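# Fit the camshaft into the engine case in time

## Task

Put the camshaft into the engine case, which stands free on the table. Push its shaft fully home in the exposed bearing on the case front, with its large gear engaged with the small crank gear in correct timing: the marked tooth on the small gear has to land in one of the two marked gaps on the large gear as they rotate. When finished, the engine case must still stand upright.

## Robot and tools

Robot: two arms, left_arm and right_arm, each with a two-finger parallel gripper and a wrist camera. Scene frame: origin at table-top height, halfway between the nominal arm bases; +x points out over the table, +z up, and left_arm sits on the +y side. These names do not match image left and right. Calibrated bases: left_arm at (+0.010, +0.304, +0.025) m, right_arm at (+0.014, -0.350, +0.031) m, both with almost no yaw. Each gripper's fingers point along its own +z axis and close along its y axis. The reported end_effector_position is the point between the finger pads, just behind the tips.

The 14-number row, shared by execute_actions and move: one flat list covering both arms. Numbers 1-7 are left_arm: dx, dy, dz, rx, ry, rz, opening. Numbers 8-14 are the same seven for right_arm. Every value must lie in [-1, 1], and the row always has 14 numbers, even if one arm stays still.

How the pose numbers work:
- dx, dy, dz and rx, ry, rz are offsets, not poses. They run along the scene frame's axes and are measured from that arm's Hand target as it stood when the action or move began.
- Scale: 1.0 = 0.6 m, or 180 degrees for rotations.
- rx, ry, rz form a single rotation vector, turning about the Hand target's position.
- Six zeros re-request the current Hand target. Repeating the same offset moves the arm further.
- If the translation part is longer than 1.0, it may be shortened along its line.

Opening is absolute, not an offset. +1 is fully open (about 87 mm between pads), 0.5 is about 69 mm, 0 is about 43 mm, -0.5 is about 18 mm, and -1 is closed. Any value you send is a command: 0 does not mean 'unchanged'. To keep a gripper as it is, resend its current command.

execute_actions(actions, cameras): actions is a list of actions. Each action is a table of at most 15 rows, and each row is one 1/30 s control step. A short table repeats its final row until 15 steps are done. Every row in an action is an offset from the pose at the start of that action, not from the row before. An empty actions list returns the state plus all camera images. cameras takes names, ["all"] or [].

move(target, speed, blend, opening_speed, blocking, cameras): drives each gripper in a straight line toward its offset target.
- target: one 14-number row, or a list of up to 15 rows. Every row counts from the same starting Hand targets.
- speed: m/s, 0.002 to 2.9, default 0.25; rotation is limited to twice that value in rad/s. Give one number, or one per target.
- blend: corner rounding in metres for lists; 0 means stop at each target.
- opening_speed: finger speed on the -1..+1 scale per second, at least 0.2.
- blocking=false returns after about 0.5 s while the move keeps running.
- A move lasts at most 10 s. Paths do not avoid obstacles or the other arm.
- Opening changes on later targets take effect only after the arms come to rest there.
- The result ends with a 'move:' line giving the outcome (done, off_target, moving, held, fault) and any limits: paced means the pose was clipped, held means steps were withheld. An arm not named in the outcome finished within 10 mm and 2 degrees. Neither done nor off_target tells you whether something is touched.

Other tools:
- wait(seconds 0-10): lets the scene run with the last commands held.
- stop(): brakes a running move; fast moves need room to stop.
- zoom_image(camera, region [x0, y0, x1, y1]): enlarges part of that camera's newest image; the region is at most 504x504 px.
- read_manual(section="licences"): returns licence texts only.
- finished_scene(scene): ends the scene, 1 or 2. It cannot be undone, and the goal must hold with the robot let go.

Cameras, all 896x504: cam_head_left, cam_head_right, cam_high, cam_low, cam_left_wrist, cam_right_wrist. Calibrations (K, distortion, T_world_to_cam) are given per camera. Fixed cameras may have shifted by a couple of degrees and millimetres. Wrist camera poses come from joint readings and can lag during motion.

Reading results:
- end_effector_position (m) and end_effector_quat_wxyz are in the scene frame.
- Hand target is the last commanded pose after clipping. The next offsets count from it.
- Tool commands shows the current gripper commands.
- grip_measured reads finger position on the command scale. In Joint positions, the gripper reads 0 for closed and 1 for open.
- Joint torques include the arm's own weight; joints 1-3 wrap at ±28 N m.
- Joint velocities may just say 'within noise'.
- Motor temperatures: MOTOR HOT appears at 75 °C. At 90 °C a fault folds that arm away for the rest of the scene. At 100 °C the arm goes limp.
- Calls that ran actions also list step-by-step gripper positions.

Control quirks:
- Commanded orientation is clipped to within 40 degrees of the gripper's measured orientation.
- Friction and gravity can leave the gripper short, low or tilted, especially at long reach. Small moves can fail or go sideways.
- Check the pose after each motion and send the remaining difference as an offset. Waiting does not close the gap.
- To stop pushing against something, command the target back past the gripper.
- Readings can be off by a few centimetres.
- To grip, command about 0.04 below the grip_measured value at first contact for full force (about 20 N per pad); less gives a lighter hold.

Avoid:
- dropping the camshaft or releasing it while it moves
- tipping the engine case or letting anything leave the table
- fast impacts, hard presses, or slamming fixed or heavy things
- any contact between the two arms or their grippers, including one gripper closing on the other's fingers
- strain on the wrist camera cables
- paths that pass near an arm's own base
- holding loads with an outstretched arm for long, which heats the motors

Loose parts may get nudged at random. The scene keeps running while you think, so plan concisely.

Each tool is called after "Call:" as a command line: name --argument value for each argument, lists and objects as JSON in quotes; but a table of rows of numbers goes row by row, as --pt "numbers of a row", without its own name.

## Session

Call:
execute_actions --actions '[]'

Scene clock: 0.00 s.
left_arm: end_effector_position=(+0.3243, +0.1781, +0.3408) grip_measured=+1.000 end_effector_quat_wxyz=(+0.476, +0.002, +0.813, -0.334) | right_arm: end_effector_position=(+0.3744, -0.1201, +0.3032) grip_measured=+0.980 end_effector_quat_wxyz=(+0.361, -0.101, +0.901, +0.218)
Joint positions: left_arm=[-0.047 1.083 1.188 -0.481 0.501 -0.422 1] | right_arm=[0.485 1.595 1.699 -0.81 -0.131 0.321 0.99]
Joint velocities: within noise
Joint torques (N m): no reading
Motor temperatures (°C): left_arm=[20 25 29 27 22 22 22] | right_arm=[22 40 27 21 19 22 20]
Heat: left arm: 29 °C; right arm: 40 °C.
Hand target: left_arm +0.3240, +0.1782, +0.3451; +0.481, +0.003, +0.811, -0.335 | right_arm +0.3745, -0.1200, +0.3122; +0.372, -0.101, +0.896, +0.222
Tool commands: left_gripper/opening=+1.0 right_gripper/opening=+1.0
camera_calibration:
cam_left_wrist: T_world_to_cam=[[-0.319943, -0.787927, 0.526125, 0.066236], [-0.946213, 0.237517, -0.219697, 0.357387], [0.0481414, -0.568117, -0.821539, 0.512299], [0, 0, 0, 1]] pos_world=[0.334693, 0.258349, 0.464542]
cam_right_wrist: T_world_to_cam=[[0.333919, -0.884478, -0.325878, -0.134568], [-0.928772, -0.367735, 0.0463957, 0.311109], [-0.160873, 0.287174, -0.944273, 0.5255], [0, 0, 0, 1]] pos_world=[0.418422, -0.155527, 0.437928]

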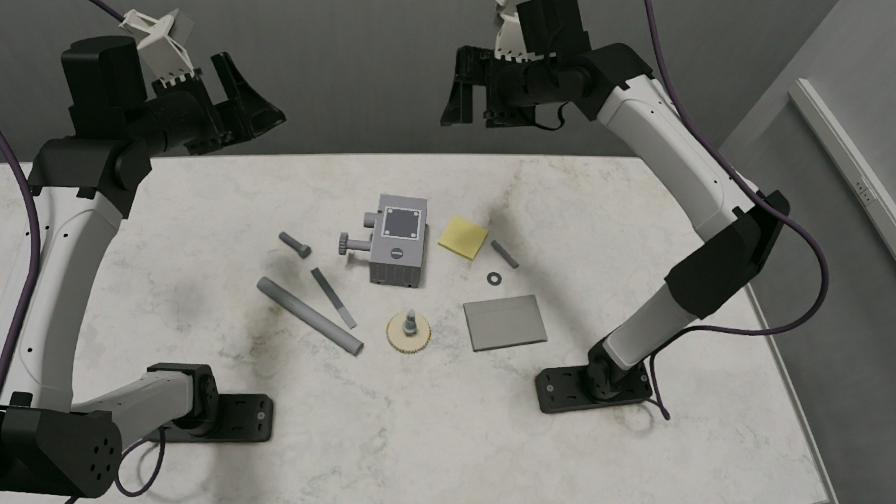

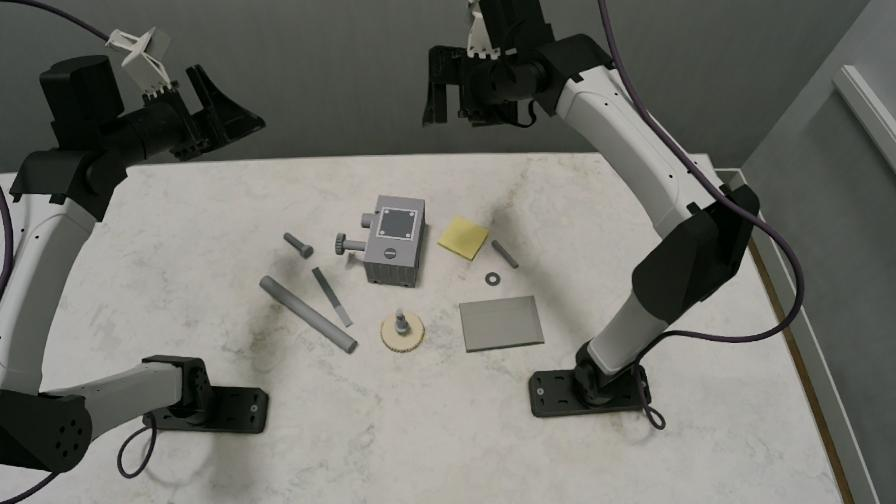

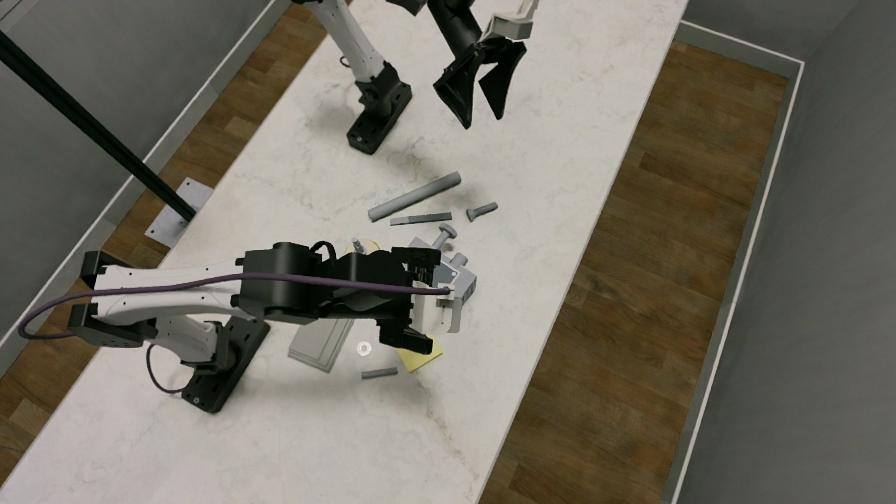

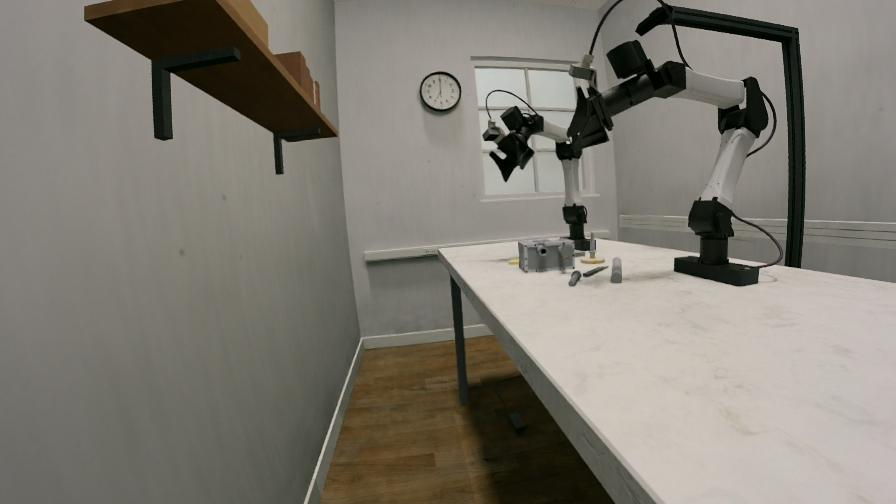

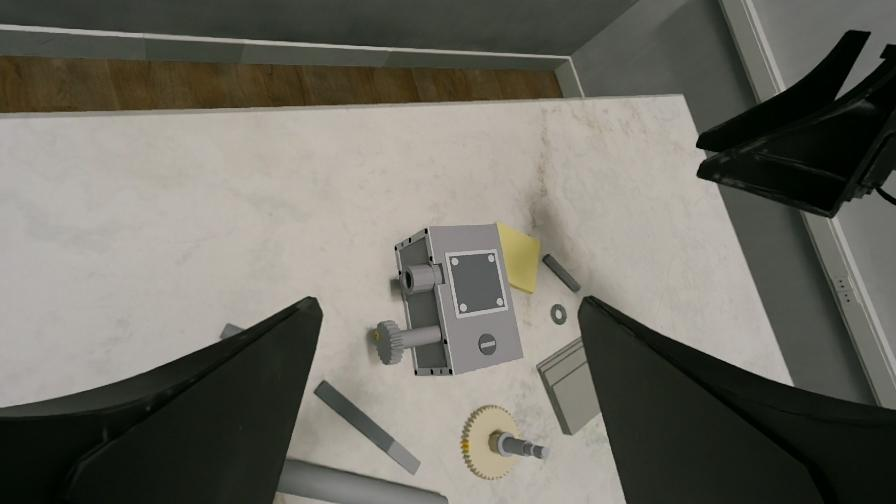

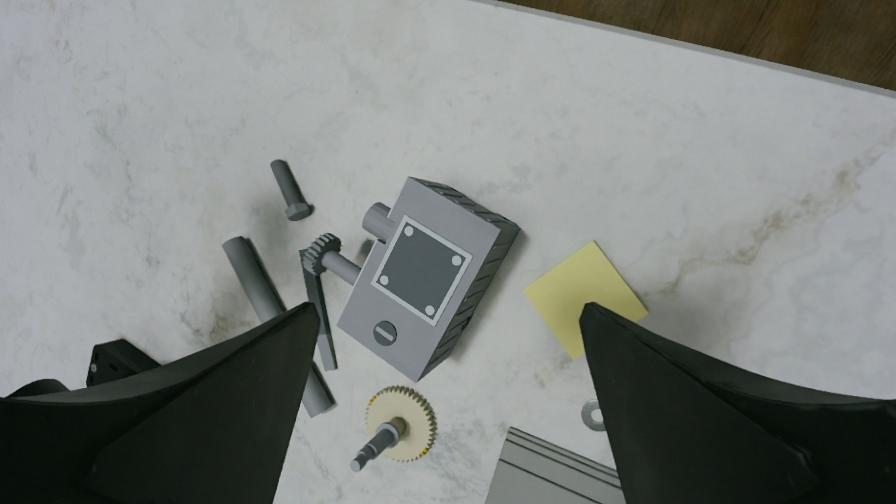

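Call:
zoom_image --camera "cam_right_wrist" --region '[330, 370, 460, 490]'

Call:
zoom_image --camera "cam_left_wrist" --region '[360, 210, 560, 390]'

Call:
zoom_image --camera "cam_left_wrist" --region '[440, 390, 570, 490]'

Call:
zoom_image --camera "cam_head_left" --region '[240, 180, 450, 370]'

Scaled by 3.877.

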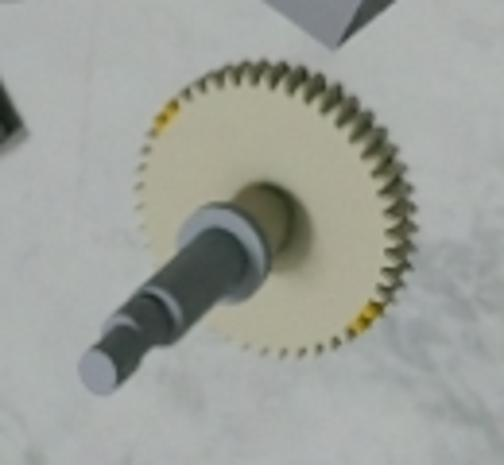

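Scaled by 2.520.

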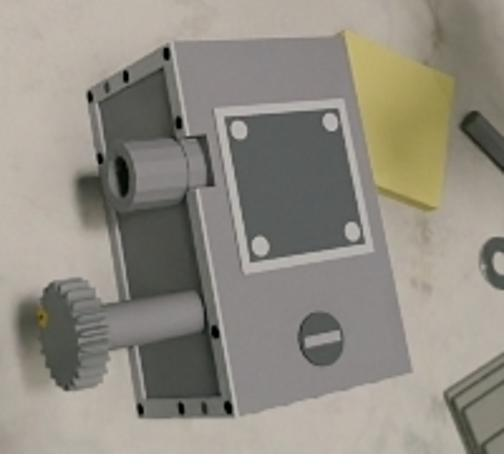

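Scaled by 3.877.

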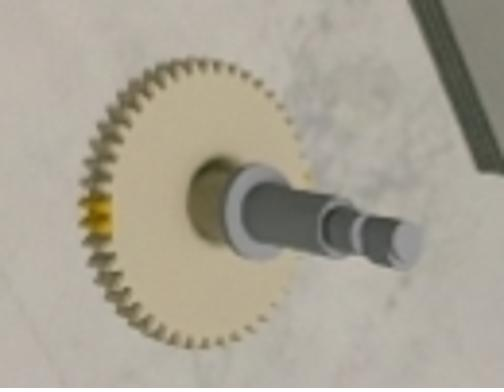

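Scaled by 2.400.

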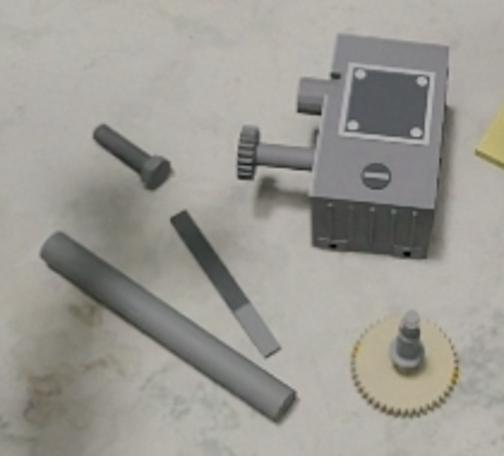

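Call:
move --target '[-0.04,0.037,-0.29,0.048,-0.213,-0.191,1,-0.2,-0.3,-0.1,0,0,0,1]' --cameras '["cam_left_wrist","cam_head_left"]'

Call:
zoom_image --camera "cam_left_wrist" --region '[250, 50, 550, 350]'

Scene clock: 72.63 s.
left_arm: end_effector_position=(+0.3032, +0.1999, +0.1744) grip_measured=+1.000 end_effector_quat_wxyz=(+0.596, +0.380, +0.599, -0.376) | right_arm: end_effector_position=(+0.2573, -0.3006, +0.2528) grip_measured=+0.980 end_effector_quat_wxyz=(+0.371, -0.096, +0.897, +0.221)
Joint positions: left_arm=[0.279 1.39 0.366 0.988 1.372 0.039 1] | right_arm=[-0.195 1.013 1.1 -0.966 -0.618 -0.18 0.99]
Joint torques (N m): left_arm=[0.81 -2.93 5.24 1.71 0.2 0.04] | right_arm=[-0.53 -3.15 6.3 1.34 -0.26 -0.13]
Motor temperatures (°C): left_arm=[20 25 35 33 22 22 22] | right_arm=[22 45 34 26 19 22 20]
Heat: left arm: 35 °C; right arm: 45 °C.
Hand target: left_arm +0.3000, +0.2004, +0.1711; +0.596, +0.381, +0.596, -0.380 | right_arm +0.2545, -0.3000, +0.2522; +0.371, -0.101, +0.896, +0.222
Off the commanded pose: left_arm 0.005 m, 1 deg | right_arm 0.003 m, 1 deg.
move: done
camera_calibration:
cam_left_wrist: T_world_to_cam=[[-0.89784, -0.439927, -0.0186413, 0.364853], [-0.339566, 0.718725, -0.606737, 0.0830391], [0.280318, -0.538423, -0.794684, 0.307927], [0, 0, 0, 1]] pos_world=[0.26946, 0.266621, 0.301889]
Images, in order (width x height): cam_head_left 896x504, cam_left_wrist 896x504.

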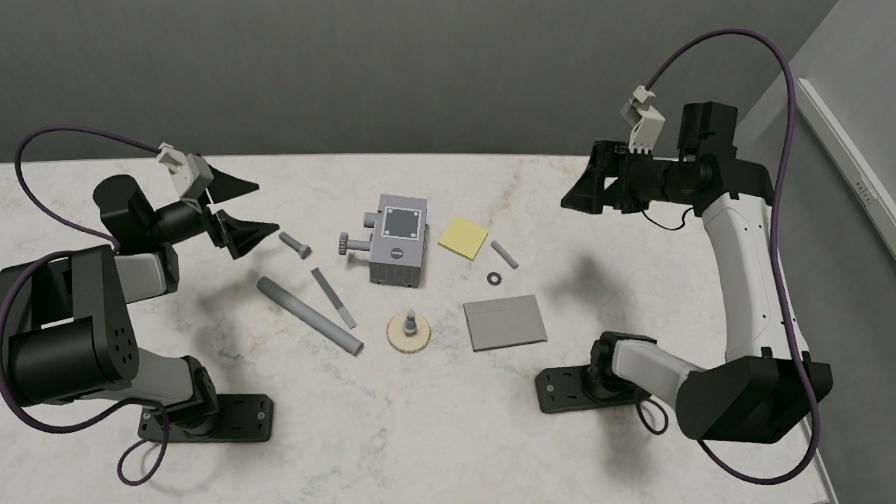

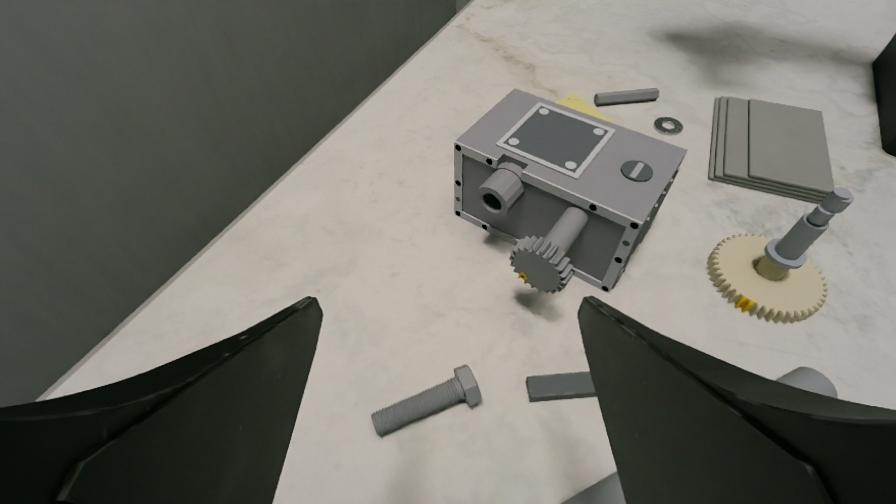

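Scaled by 1.680.

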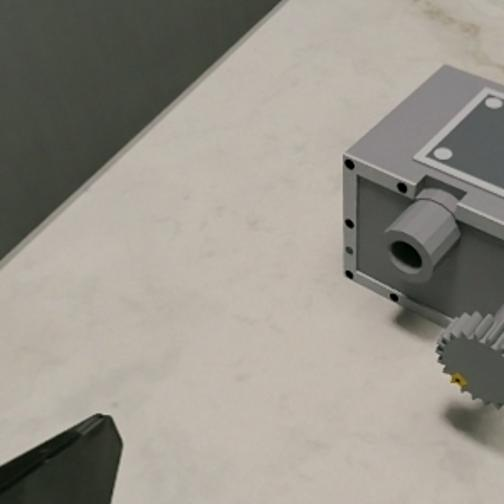

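Call:
zoom_image --camera "cam_left_wrist" --region '[460, 140, 600, 310]'

Call:
zoom_image --camera "cam_left_wrist" --region '[690, 170, 860, 340]'

Scaled by 2.965.

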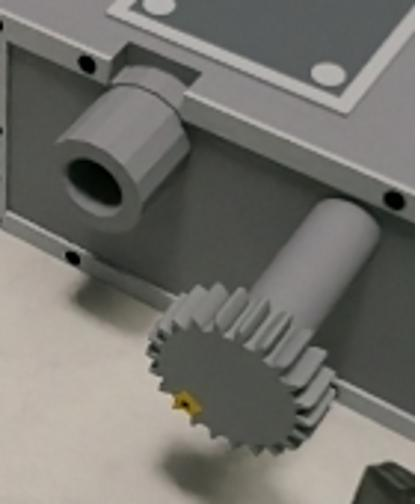

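Scaled by 2.965.

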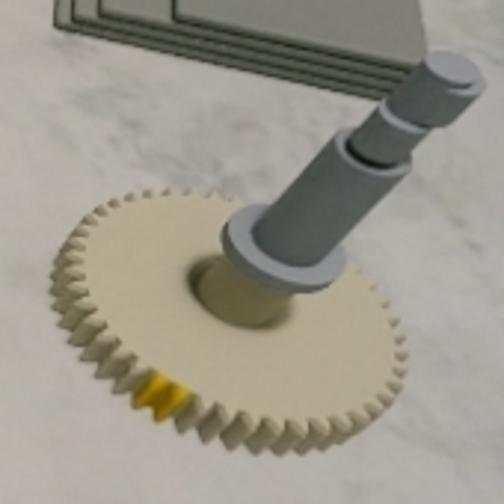

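Call:
move --target '[-0.253,-0.384,-0.02,0,0,0.083,1,0,0,0,0,0,0,1]' --cameras '["cam_left_wrist","cam_head_left","cam_head_right"]'

Scene clock: 94.20 s.
left_arm: end_effector_position=(+0.1458, -0.0241, +0.1472) grip_measured=+1.000 end_effector_quat_wxyz=(+0.629, +0.315, +0.647, -0.295) | right_arm: end_effector_position=(+0.2572, -0.3006, +0.2528) grip_measured=+0.980 end_effector_quat_wxyz=(+0.371, -0.096, +0.897, +0.221)
Joint positions: left_arm=[-1.399 1.362 0.214 1.107 -0.541 -0.007 1] | right_arm=[-0.195 1.013 1.1 -0.966 -0.618 -0.18 0.99]
Joint torques (N m): left_arm=[-0.5 -2.61 8.85 2.19 -0.22 0.11] | right_arm=[-0.51 -3.18 6.23 1.34 -0.27 -0.15]
Heat: left arm: 34 °C; right arm: 42 °C.
Hand target: left_arm +0.1482, -0.0300, +0.1592; +0.641, +0.300, +0.640, -0.299 | right_arm +0.2544, -0.3000, +0.2522; +0.371, -0.101, +0.896, +0.222
Off the commanded pose: left_arm 0.014 m, 2 deg | right_arm 0.003 m, 1 deg.
move: off_target (left_arm)
camera_calibration:
cam_left_wrist: T_world_to_cam=[[-0.770751, -0.636435, -0.0298921, 0.102847], [-0.50299, 0.6366, -0.584587, 0.192747], [0.391081, -0.435535, -0.81078, 0.198543], [0, 0, 0, 1]] pos_world=[0.098573, 0.0292251, 0.276726]
Images, in order (width x height): cam_head_left 896x504, cam_head_right 896x504, cam_left_wrist 896x504.

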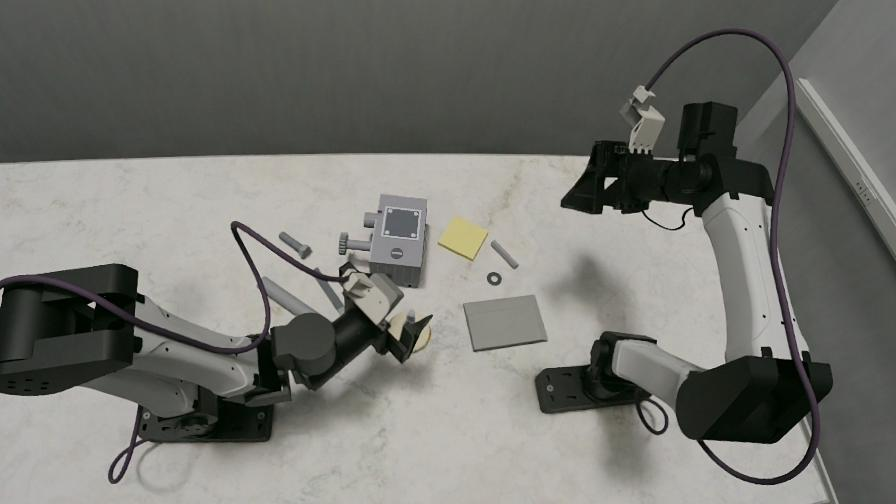

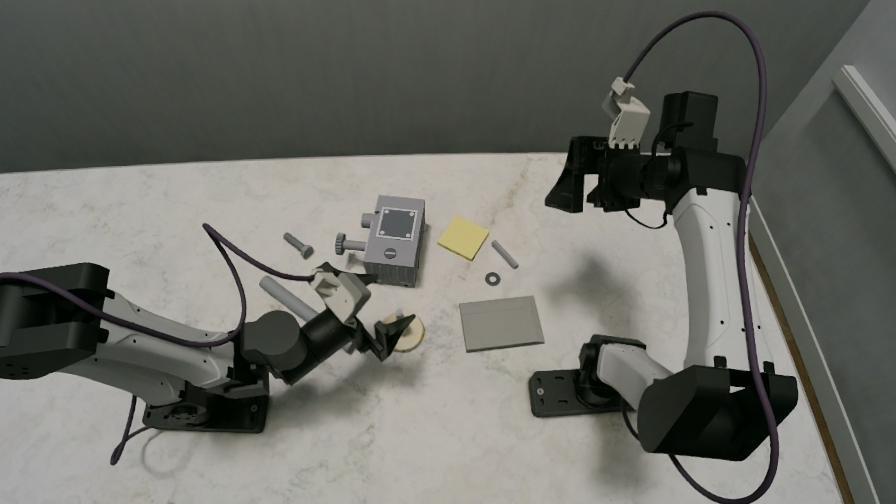

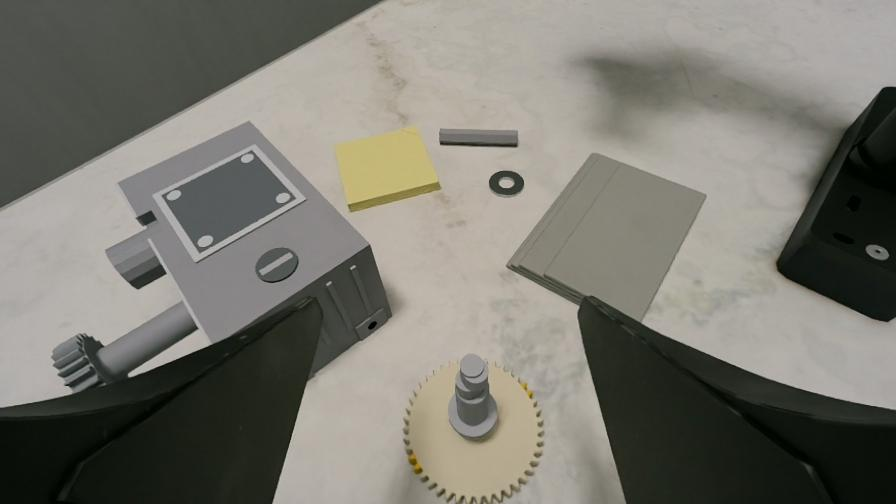

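Call:
move --target '[-0.0113,-0.0065,-0.1637,0,0,0,1,0,0,0,0,0,0,1]' --speed 0.12 --cameras '["cam_left_wrist","cam_low"]'

Call:
zoom_image --camera "cam_low" --region '[500, 200, 700, 300]'

Scene clock: 107.83 s.
left_arm: end_effector_position=(+0.1388, -0.0225, +0.0419) grip_measured=+1.000 end_effector_quat_wxyz=(+0.583, +0.346, +0.692, -0.249) | right_arm: end_effector_position=(+0.2572, -0.3006, +0.2528) grip_measured=+0.980 end_effector_quat_wxyz=(+0.371, -0.096, +0.897, +0.221)
Joint positions: left_arm=[-1.431 1.926 0.195 1.492 -0.586 -0.073 1] | right_arm=[-0.195 1.013 1.1 -0.966 -0.618 -0.18 0.99]
Joint torques (N m): left_arm=[-0.49 -4.4 4.75 2.86 -0.27 -0.03] | right_arm=[-0.51 -3.1 6.28 1.34 -0.28 -0.15]
Motor temperatures (°C): left_arm=[20 25 36 33 22 22 22] | right_arm=[22 40 32 26 19 22 20]
Heat: left arm: 36 °C; right arm: 40 °C.
Hand target: left_arm +0.1413, -0.0340, +0.0609; +0.640, +0.300, +0.640, -0.299 | right_arm +0.2544, -0.3000, +0.2522; +0.371, -0.101, +0.896, +0.222
Off the commanded pose: left_arm 0.022 m, 12 deg | right_arm 0.003 m, 1 deg.
joint sent to its limit (left arm) — joint 4 (wrist pitch), upper limit. The joint targets are off in orientation, not in position.
move: off_target (left_arm)
camera_calibration:
cam_left_wrist: T_world_to_cam=[[-0.761531, -0.643623, -0.0762885, 0.0959136], [-0.551996, 0.705756, -0.444083, 0.129103], [0.339663, -0.296072, -0.892732, 0.130323], [0, 0, 0, 1]] pos_world=[0.10004, 0.00920189, 0.180994]
Images, in order (width x height): cam_low 896x504, cam_left_wrist 896x504.

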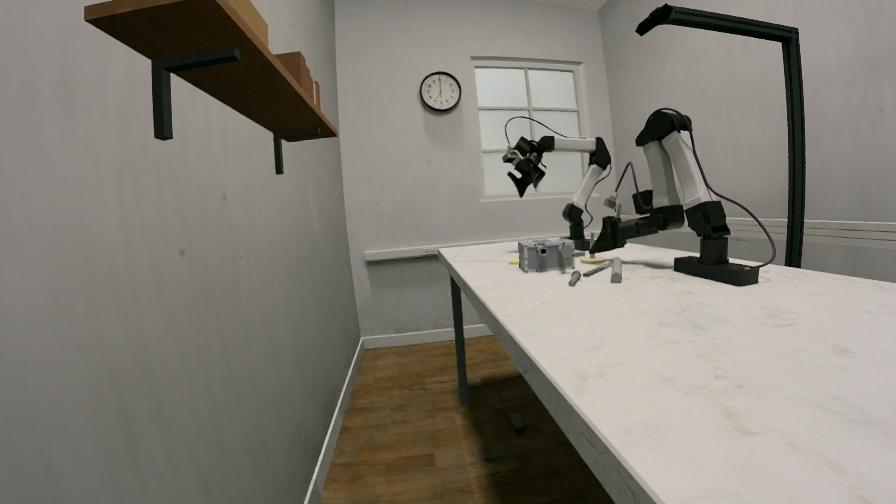

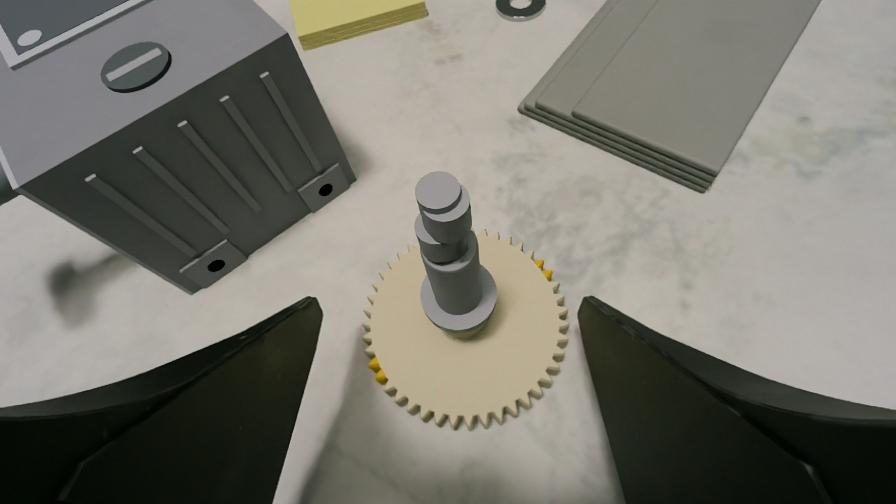

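Scaled by 2.520.

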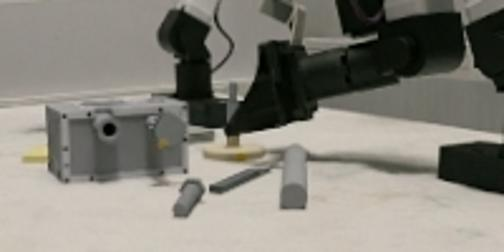

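Call:
move --target '[0.0,-0.004,0.008,0.051,0.043,0,1,0,0,0,0,0,0,1]' --speed 0.12 --cameras '["cam_left_wrist"]'

Scene clock: 117.97 s.
left_arm: end_effector_position=(+0.1396, -0.0288, +0.0558) grip_measured=+1.000 end_effector_quat_wxyz=(+0.566, +0.339, +0.707, -0.254) | right_arm: end_effector_position=(+0.2572, -0.3006, +0.2528) grip_measured=+0.980 end_effector_quat_wxyz=(+0.371, -0.096, +0.897, +0.221)
Joint positions: left_arm=[-1.416 1.749 0.234 1.238 -0.564 -0.126 1] | right_arm=[-0.195 1.013 1.1 -0.966 -0.618 -0.18 0.99]
Joint torques (N m): left_arm=[0.79 -6.76 6.2 1.84 0.02 -0.01] | right_arm=[-0.5 -3.12 6.28 1.34 -0.27 -0.15]
Heat: left arm: 35 °C; right arm: 39 °C.
Hand target: left_arm +0.1414, -0.0363, +0.0657; +0.570, +0.330, +0.704, -0.266 | right_arm +0.2544, -0.3000, +0.2522; +0.371, -0.101, +0.896, +0.222
Off the commanded pose: left_arm 0.013 m, 2 deg | right_arm 0.003 m, 1 deg.
move: off_target (left_arm)
camera_calibration:
cam_left_wrist: T_world_to_cam=[[-0.761077, -0.647346, -0.0412942, 0.0913517], [-0.576871, 0.704582, -0.41326, 0.141911], [0.296617, -0.290701, -0.909676, 0.147721], [0, 0, 0, 1]] pos_world=[0.107574, 0.0020904, 0.196797]
Images, in order (width x height): cam_left_wrist 896x504.

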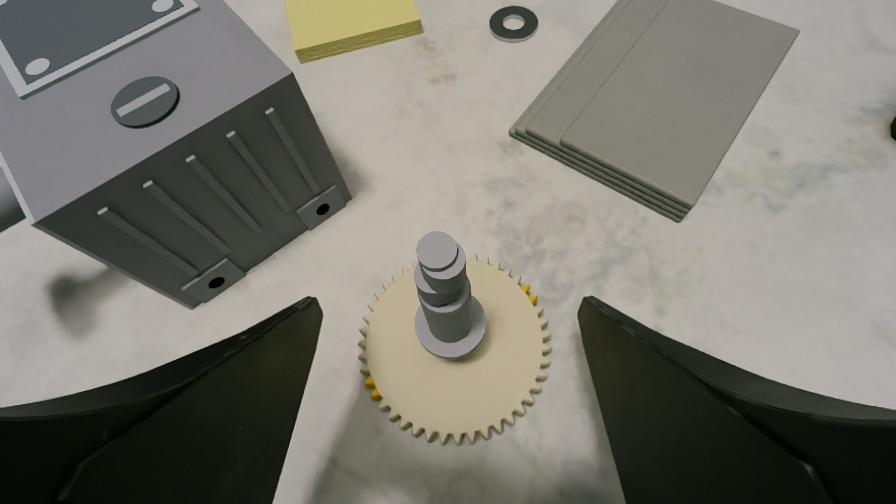

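Call:
move --pt "0.0 0 -0.0095 0 0 0 1 0 0 0 0 0 0 1" --pt "0.0 0 -0.0095 0 0 0 -0.95 0 0 0 0 0 0 1" --speed 0.1 --opening_speed 0.6 --cameras '["cam_left_wrist"]'

Scene clock: 126.77 s.
left_arm: end_effector_position=(+0.1395, -0.0297, +0.0555) grip_measured=-0.538 end_effector_quat_wxyz=(+0.566, +0.337, +0.707, -0.258) | right_arm: end_effector_position=(+0.2572, -0.3006, +0.2528) grip_measured=+0.980 end_effector_quat_wxyz=(+0.371, -0.096, +0.897, +0.221)
Joint positions: left_arm=[-1.416 1.759 0.234 1.253 -0.562 -0.131 0.231] | right_arm=[-0.195 1.013 1.1 -0.966 -0.618 -0.18 0.99]
Joint torques (N m): left_arm=[0.83 -4.05 5.82 2.16 0.02 0.05] | right_arm=[-0.49 -3.11 6.24 1.33 -0.28 -0.16]
Heat: left arm: 35 °C; right arm: 39 °C.
Hand target: left_arm +0.1413, -0.0363, +0.0600; +0.570, +0.330, +0.704, -0.266 | right_arm +0.2544, -0.3000, +0.2522; +0.371, -0.101, +0.896, +0.222
Off the commanded pose: left_arm 0.008 m, 1 deg | right_arm 0.003 m, 1 deg.
move: done
camera_calibration:
cam_left_wrist: T_world_to_cam=[[-0.76123, -0.647589, -0.0340288, 0.090235], [-0.578176, 0.701528, -0.416619, 0.142602], [0.29367, -0.297468, -0.908444, 0.147295], [0, 0, 0, 1]] pos_world=[0.107883, 0.00221115, 0.19629]
Images, in order (width x height): cam_left_wrist 896x504.

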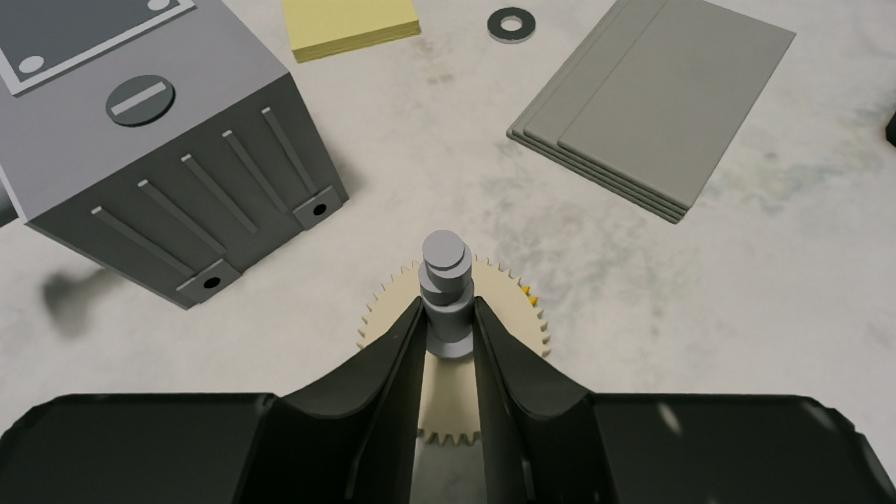

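Call:
move --pt "0 0 0.22 0 0 0 -0.95 0 0 0 0 0 0 1" --pt "0.482 0.476 0.22 0 0 0.233 -0.95 0 0 0 0 0 0 1" --pt "0.482 0.476 0.04 0 0 0.233 -0.95 0 0 0 0 0 0 1" --blend '[0.03,0.03,0]' --cameras '["cam_left_wrist","cam_head_left","cam_low"]'

Call:
zoom_image --camera "cam_low" --region '[460, 180, 760, 320]'

Scene clock: 170.47 s.
left_arm: end_effector_position=(+0.4259, +0.2490, +0.0737) grip_measured=-0.537 end_effector_quat_wxyz=(+0.607, +0.054, +0.792, -0.043) | right_arm: end_effector_position=(+0.2572, -0.3006, +0.2528) grip_measured=+0.980 end_effector_quat_wxyz=(+0.371, -0.096, +0.897, +0.221)
Joint positions: left_arm=[-0.091 1.746 0.447 1.037 0.012 0.001 0.232] | right_arm=[-0.195 1.013 1.1 -0.966 -0.618 -0.18 0.99]
Joint torques (N m): left_arm=[0.73 -5.63 5.3 2.72 0.13 0.11] | right_arm=[-0.51 -3.1 6.28 1.35 -0.26 -0.15]
Motor temperatures (°C): left_arm=[20 27 33 38 22 22 23] | right_arm=[22 37 32 27 19 22 20]
Heat: left arm: 38 °C; right arm: 37 °C.
Hand target: left_arm +0.4305, +0.2493, +0.0839; +0.627, +0.056, +0.776, -0.045 | right_arm +0.2544, -0.3000, +0.2522; +0.371, -0.101, +0.896, +0.222
Off the commanded pose: left_arm 0.011 m, 3 deg | right_arm 0.003 m, 1 deg.
move: off_target (left_arm)
camera_calibration:
cam_left_wrist: T_world_to_cam=[[-0.128443, -0.991589, -0.0159152, 0.304268], [-0.913621, 0.124555, -0.387019, 0.40461], [0.385746, -0.0351693, -0.921935, 0.059182], [0, 0, 0, 1]] pos_world=[0.385912, 0.253394, 0.215996]
Images, in order (width x height): cam_head_left 896x504, cam_low 896x504, cam_left_wrist 896x504.

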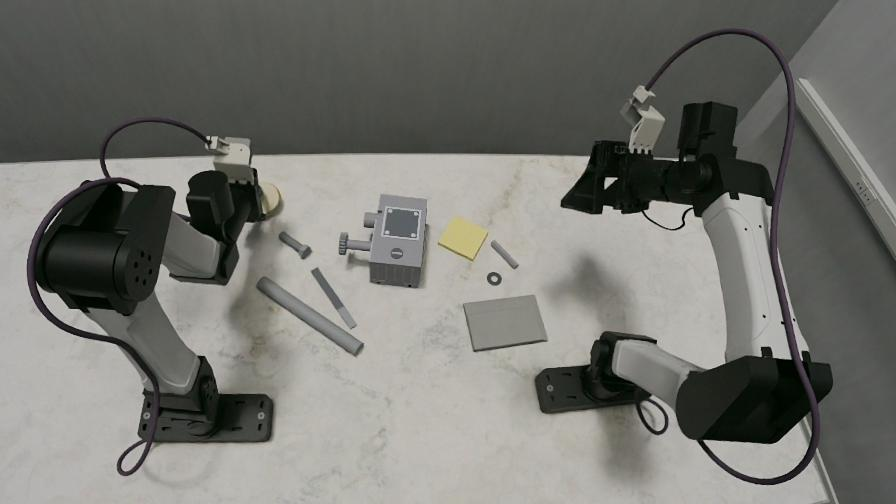

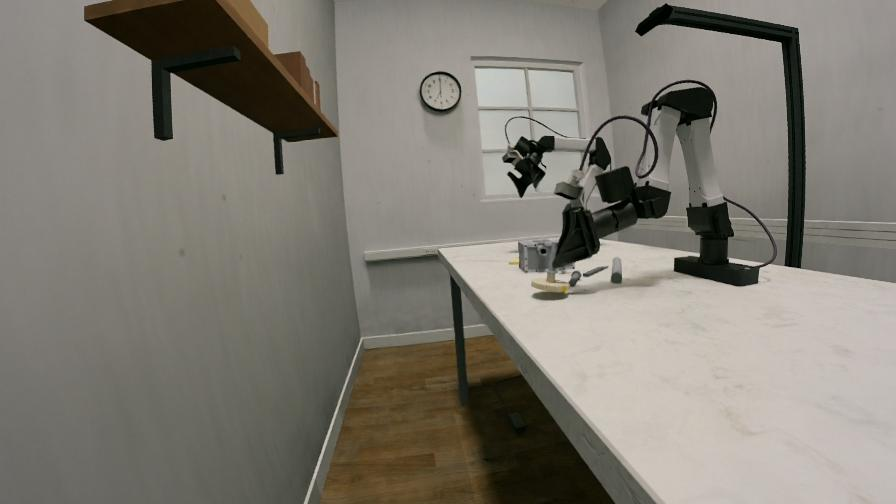

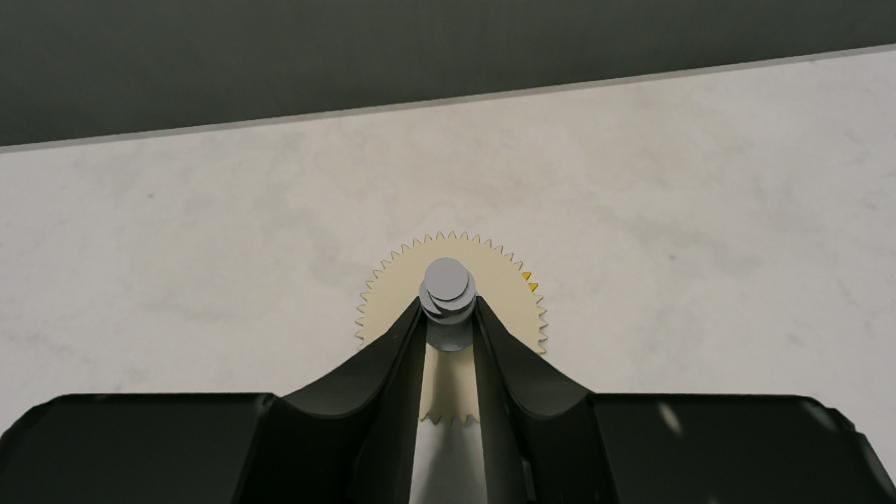

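Scaled by 1.680.

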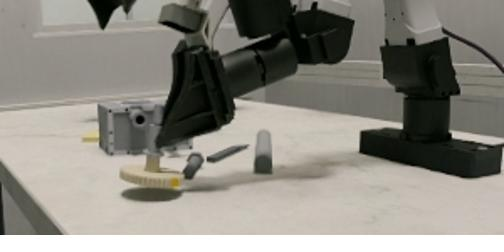

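Call:
move --target '[0,0,-0.031,0,-0.012,0,-0.95,0,0,0,0,0,0,1]' --speed 0.05 --cameras '["cam_low"]'

Call:
zoom_image --camera "cam_low" --region '[500, 220, 640, 310]'

Scene clock: 175.50 s.
left_arm: end_effector_position=(+0.4279, +0.2487, +0.0566) grip_measured=-0.537 end_effector_quat_wxyz=(+0.624, +0.053, +0.778, -0.044) | right_arm: end_effector_position=(+0.2572, -0.3006, +0.2528) grip_measured=+0.980 end_effector_quat_wxyz=(+0.371, -0.096, +0.897, +0.221)
Joint positions: left_arm=[-0.091 1.89 0.421 1.251 0.012 0.001 0.232] | right_arm=[-0.195 1.013 1.1 -0.966 -0.618 -0.18 0.99]
Joint torques (N m): left_arm=[0.64 -5.82 4.1 2.64 0.11 0.15] | right_arm=[-0.46 -3.1 6.31 1.35 -0.28 -0.14]
Heat: left arm: 38 °C; right arm: 37 °C.
Hand target: left_arm +0.4306, +0.2493, +0.0654; +0.642, +0.057, +0.764, -0.044 | right_arm +0.2544, -0.3000, +0.2522; +0.371, -0.101, +0.896, +0.222
Off the commanded pose: left_arm 0.009 m, 3 deg | right_arm 0.003 m, 1 deg.
move: off_target (left_arm)
Images, in order (width x height): cam_low 896x504.

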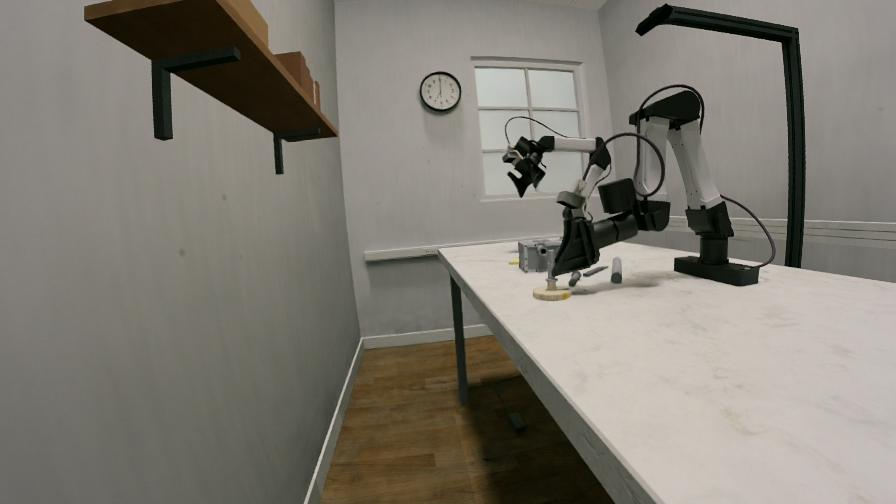

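Scaled by 3.600.

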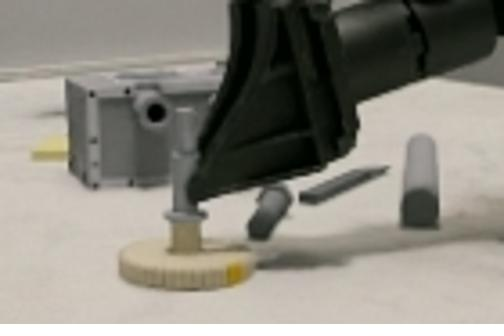

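Call:
move --pt "0 0 -0.002 0 0 0 -0.95 0 0 0 0 0 0 1" --pt "0 0 -0.002 0 0 0 -0.1 0 0 0 0 0 0 1" --pt "0 0 0.002 0 -0.06 0 -0.1 0 0 0 0 0 0 1" --speed 0.1 --opening_speed 0.5 --cameras '["cam_left_wrist"]'

Scene clock: 184.70 s.
left_arm: end_effector_position=(+0.4284, +0.2494, +0.0527) grip_measured=-0.100 end_effector_quat_wxyz=(+0.656, +0.059, +0.751, -0.039) | right_arm: end_effector_position=(+0.2572, -0.3006, +0.2528) grip_measured=+0.980 end_effector_quat_wxyz=(+0.371, -0.096, +0.897, +0.221)
Joint positions: left_arm=[-0.091 2.022 0.393 1.492 0.012 0.02 0.45] | right_arm=[-0.195 1.013 1.1 -0.966 -0.618 -0.18 0.99]
Joint torques (N m): left_arm=[0.05 -5.85 2.89 2.98 0.05 0.17] | right_arm=[-0.5 -3.12 6.27 1.33 -0.26 -0.16]
Heat: left arm: 40 °C; right arm: 37 °C.
Hand target: left_arm +0.4305, +0.2493, +0.0666; +0.711, +0.061, +0.700, -0.038 | right_arm +0.2544, -0.3000, +0.2522; +0.371, -0.101, +0.896, +0.222
Off the commanded pose: left_arm 0.014 m, 9 deg | right_arm 0.003 m, 1 deg.
joint sent to its limit (left arm) — joint 4 (wrist pitch), upper limit. The joint targets are off in orientation, not in position.
move: off_target (left_arm)
camera_calibration:
cam_left_wrist: T_world_to_cam=[[-0.129312, -0.990999, -0.0346252, 0.3058], [-0.856935, 0.129252, -0.498955, 0.379196], [0.49894, -0.0348493, -0.865936, -0.0127766], [0, 0, 0, 1]] pos_world=[0.370865, 0.25359, 0.188727]
Images, in order (width x height): cam_left_wrist 896x504.

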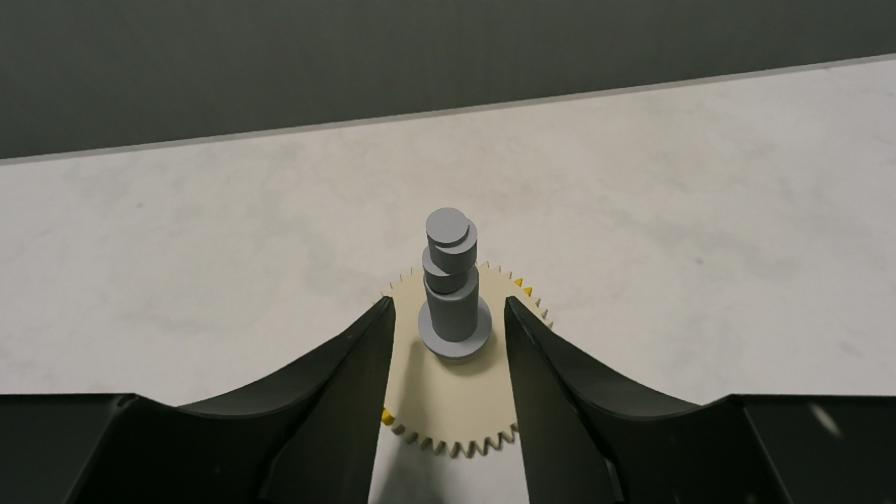

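Call:
move --target '[0,0,0.004,0,-0.04,0,-0.1,0,0,0,0,0,0,1]' --speed 0.1 --cameras '["cam_left_wrist"]'

Scene clock: 189.97 s.
left_arm: end_effector_position=(+0.4285, +0.2501, +0.0527) grip_measured=-0.100 end_effector_quat_wxyz=(+0.656, +0.065, +0.751, -0.034) | right_arm: end_effector_position=(+0.2572, -0.3006, +0.2528) grip_measured=+0.980 end_effector_quat_wxyz=(+0.371, -0.096, +0.897, +0.221)
Joint positions: left_arm=[-0.091 2.022 0.393 1.492 0.012 0.036 0.45] | right_arm=[-0.195 1.013 1.1 -0.966 -0.618 -0.18 0.99]
Joint torques (N m): left_arm=[-0.1 -6.46 2.74 2.97 0.03 0.18] | right_arm=[-0.5 -3.14 6.31 1.34 -0.28 -0.16]
Heat: left arm: 40 °C; right arm: 37 °C.
Hand target: left_arm +0.4305, +0.2493, +0.0690; +0.753, +0.063, +0.654, -0.034 | right_arm +0.2544, -0.3000, +0.2522; +0.371, -0.101, +0.896, +0.222
Off the commanded pose: left_arm 0.016 m, 16 deg | right_arm 0.003 m, 1 deg.
joint sent to its limit (left arm) — joint 4 (wrist pitch), upper limit. The joint targets are off in orientation, not in position.
move: off_target (left_arm)
camera_calibration:
cam_left_wrist: T_world_to_cam=[[-0.131339, -0.990051, -0.0504983, 0.307952], [-0.855551, 0.138934, -0.498729, 0.376201], [0.500783, -0.0222985, -0.865286, -0.0166853], [0, 0, 0, 1]] pos_world=[0.37066, 0.252249, 0.188736]
Images, in order (width x height): cam_left_wrist 896x504.

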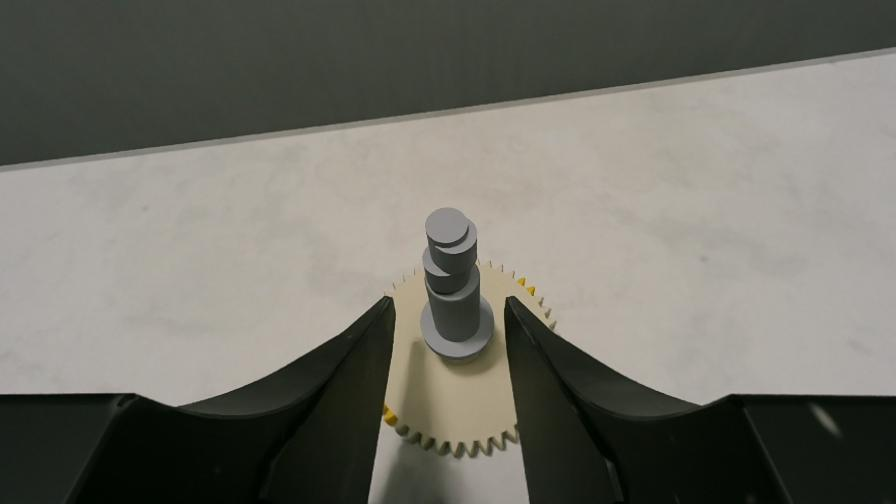

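Call:
move --pt "0 -0.001 0.0065 0 0.04 0 -0.1 0 0 0 0 0 0 1" --pt "0 -0.001 0.0065 0 0.04 0 -0.95 0 0 0 0 0 0 1" --speed 0.1 --opening_speed 0.6 --cameras '["cam_left_wrist","cam_low"]'

Call:
zoom_image --camera "cam_low" --region '[500, 220, 640, 310]'

Scene clock: 200.80 s.
left_arm: end_effector_position=(+0.4285, +0.2498, +0.0528) grip_measured=-0.538 end_effector_quat_wxyz=(+0.656, +0.062, +0.751, -0.037) | right_arm: end_effector_position=(+0.2572, -0.3006, +0.2528) grip_measured=+0.980 end_effector_quat_wxyz=(+0.371, -0.096, +0.897, +0.221)
Joint positions: left_arm=[-0.091 2.022 0.393 1.493 0.012 0.028 0.231] | right_arm=[-0.195 1.013 1.1 -0.966 -0.618 -0.18 0.99]
Joint torques (N m): left_arm=[-0.08 -7.38 2.58 2.97 0.04 0.12] | right_arm=[-0.46 -3.1 6.23 1.34 -0.26 -0.15]
Heat: left arm: 41 °C; right arm: 36 °C.
Hand target: left_arm +0.4305, +0.2487, +0.0729; +0.711, +0.061, +0.700, -0.038 | right_arm +0.2544, -0.3000, +0.2522; +0.371, -0.101, +0.896, +0.222
Off the commanded pose: left_arm 0.020 m, 9 deg | right_arm 0.003 m, 1 deg.
joint sent to its limit (left arm) — joint 4 (wrist pitch), upper limit. The joint targets are off in orientation, not in position.
move: off_target (left_arm); target 2's new opening was sent with left_arm's hand 0.020 m and 9 deg from that target
camera_calibration:
cam_left_wrist: T_world_to_cam=[[-0.130354, -0.990538, -0.0429246, 0.306998], [-0.856049, 0.134286, -0.499147, 0.377589], [0.500188, -0.0283203, -0.865453, -0.0148119], [0, 0, 0, 1]] pos_world=[0.370662, 0.252969, 0.188831]
Images, in order (width x height): cam_low 896x504, cam_left_wrist 896x504.

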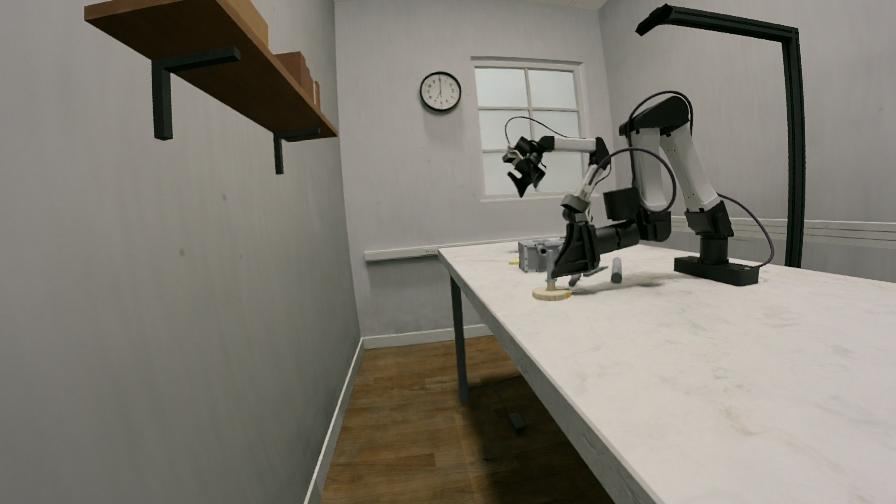

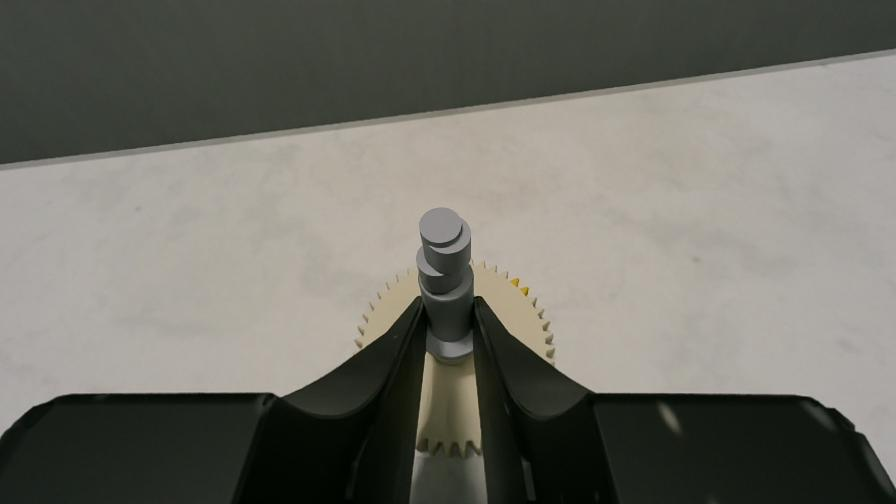

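Scaled by 3.600.

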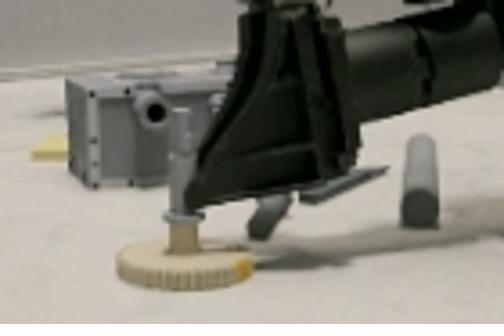

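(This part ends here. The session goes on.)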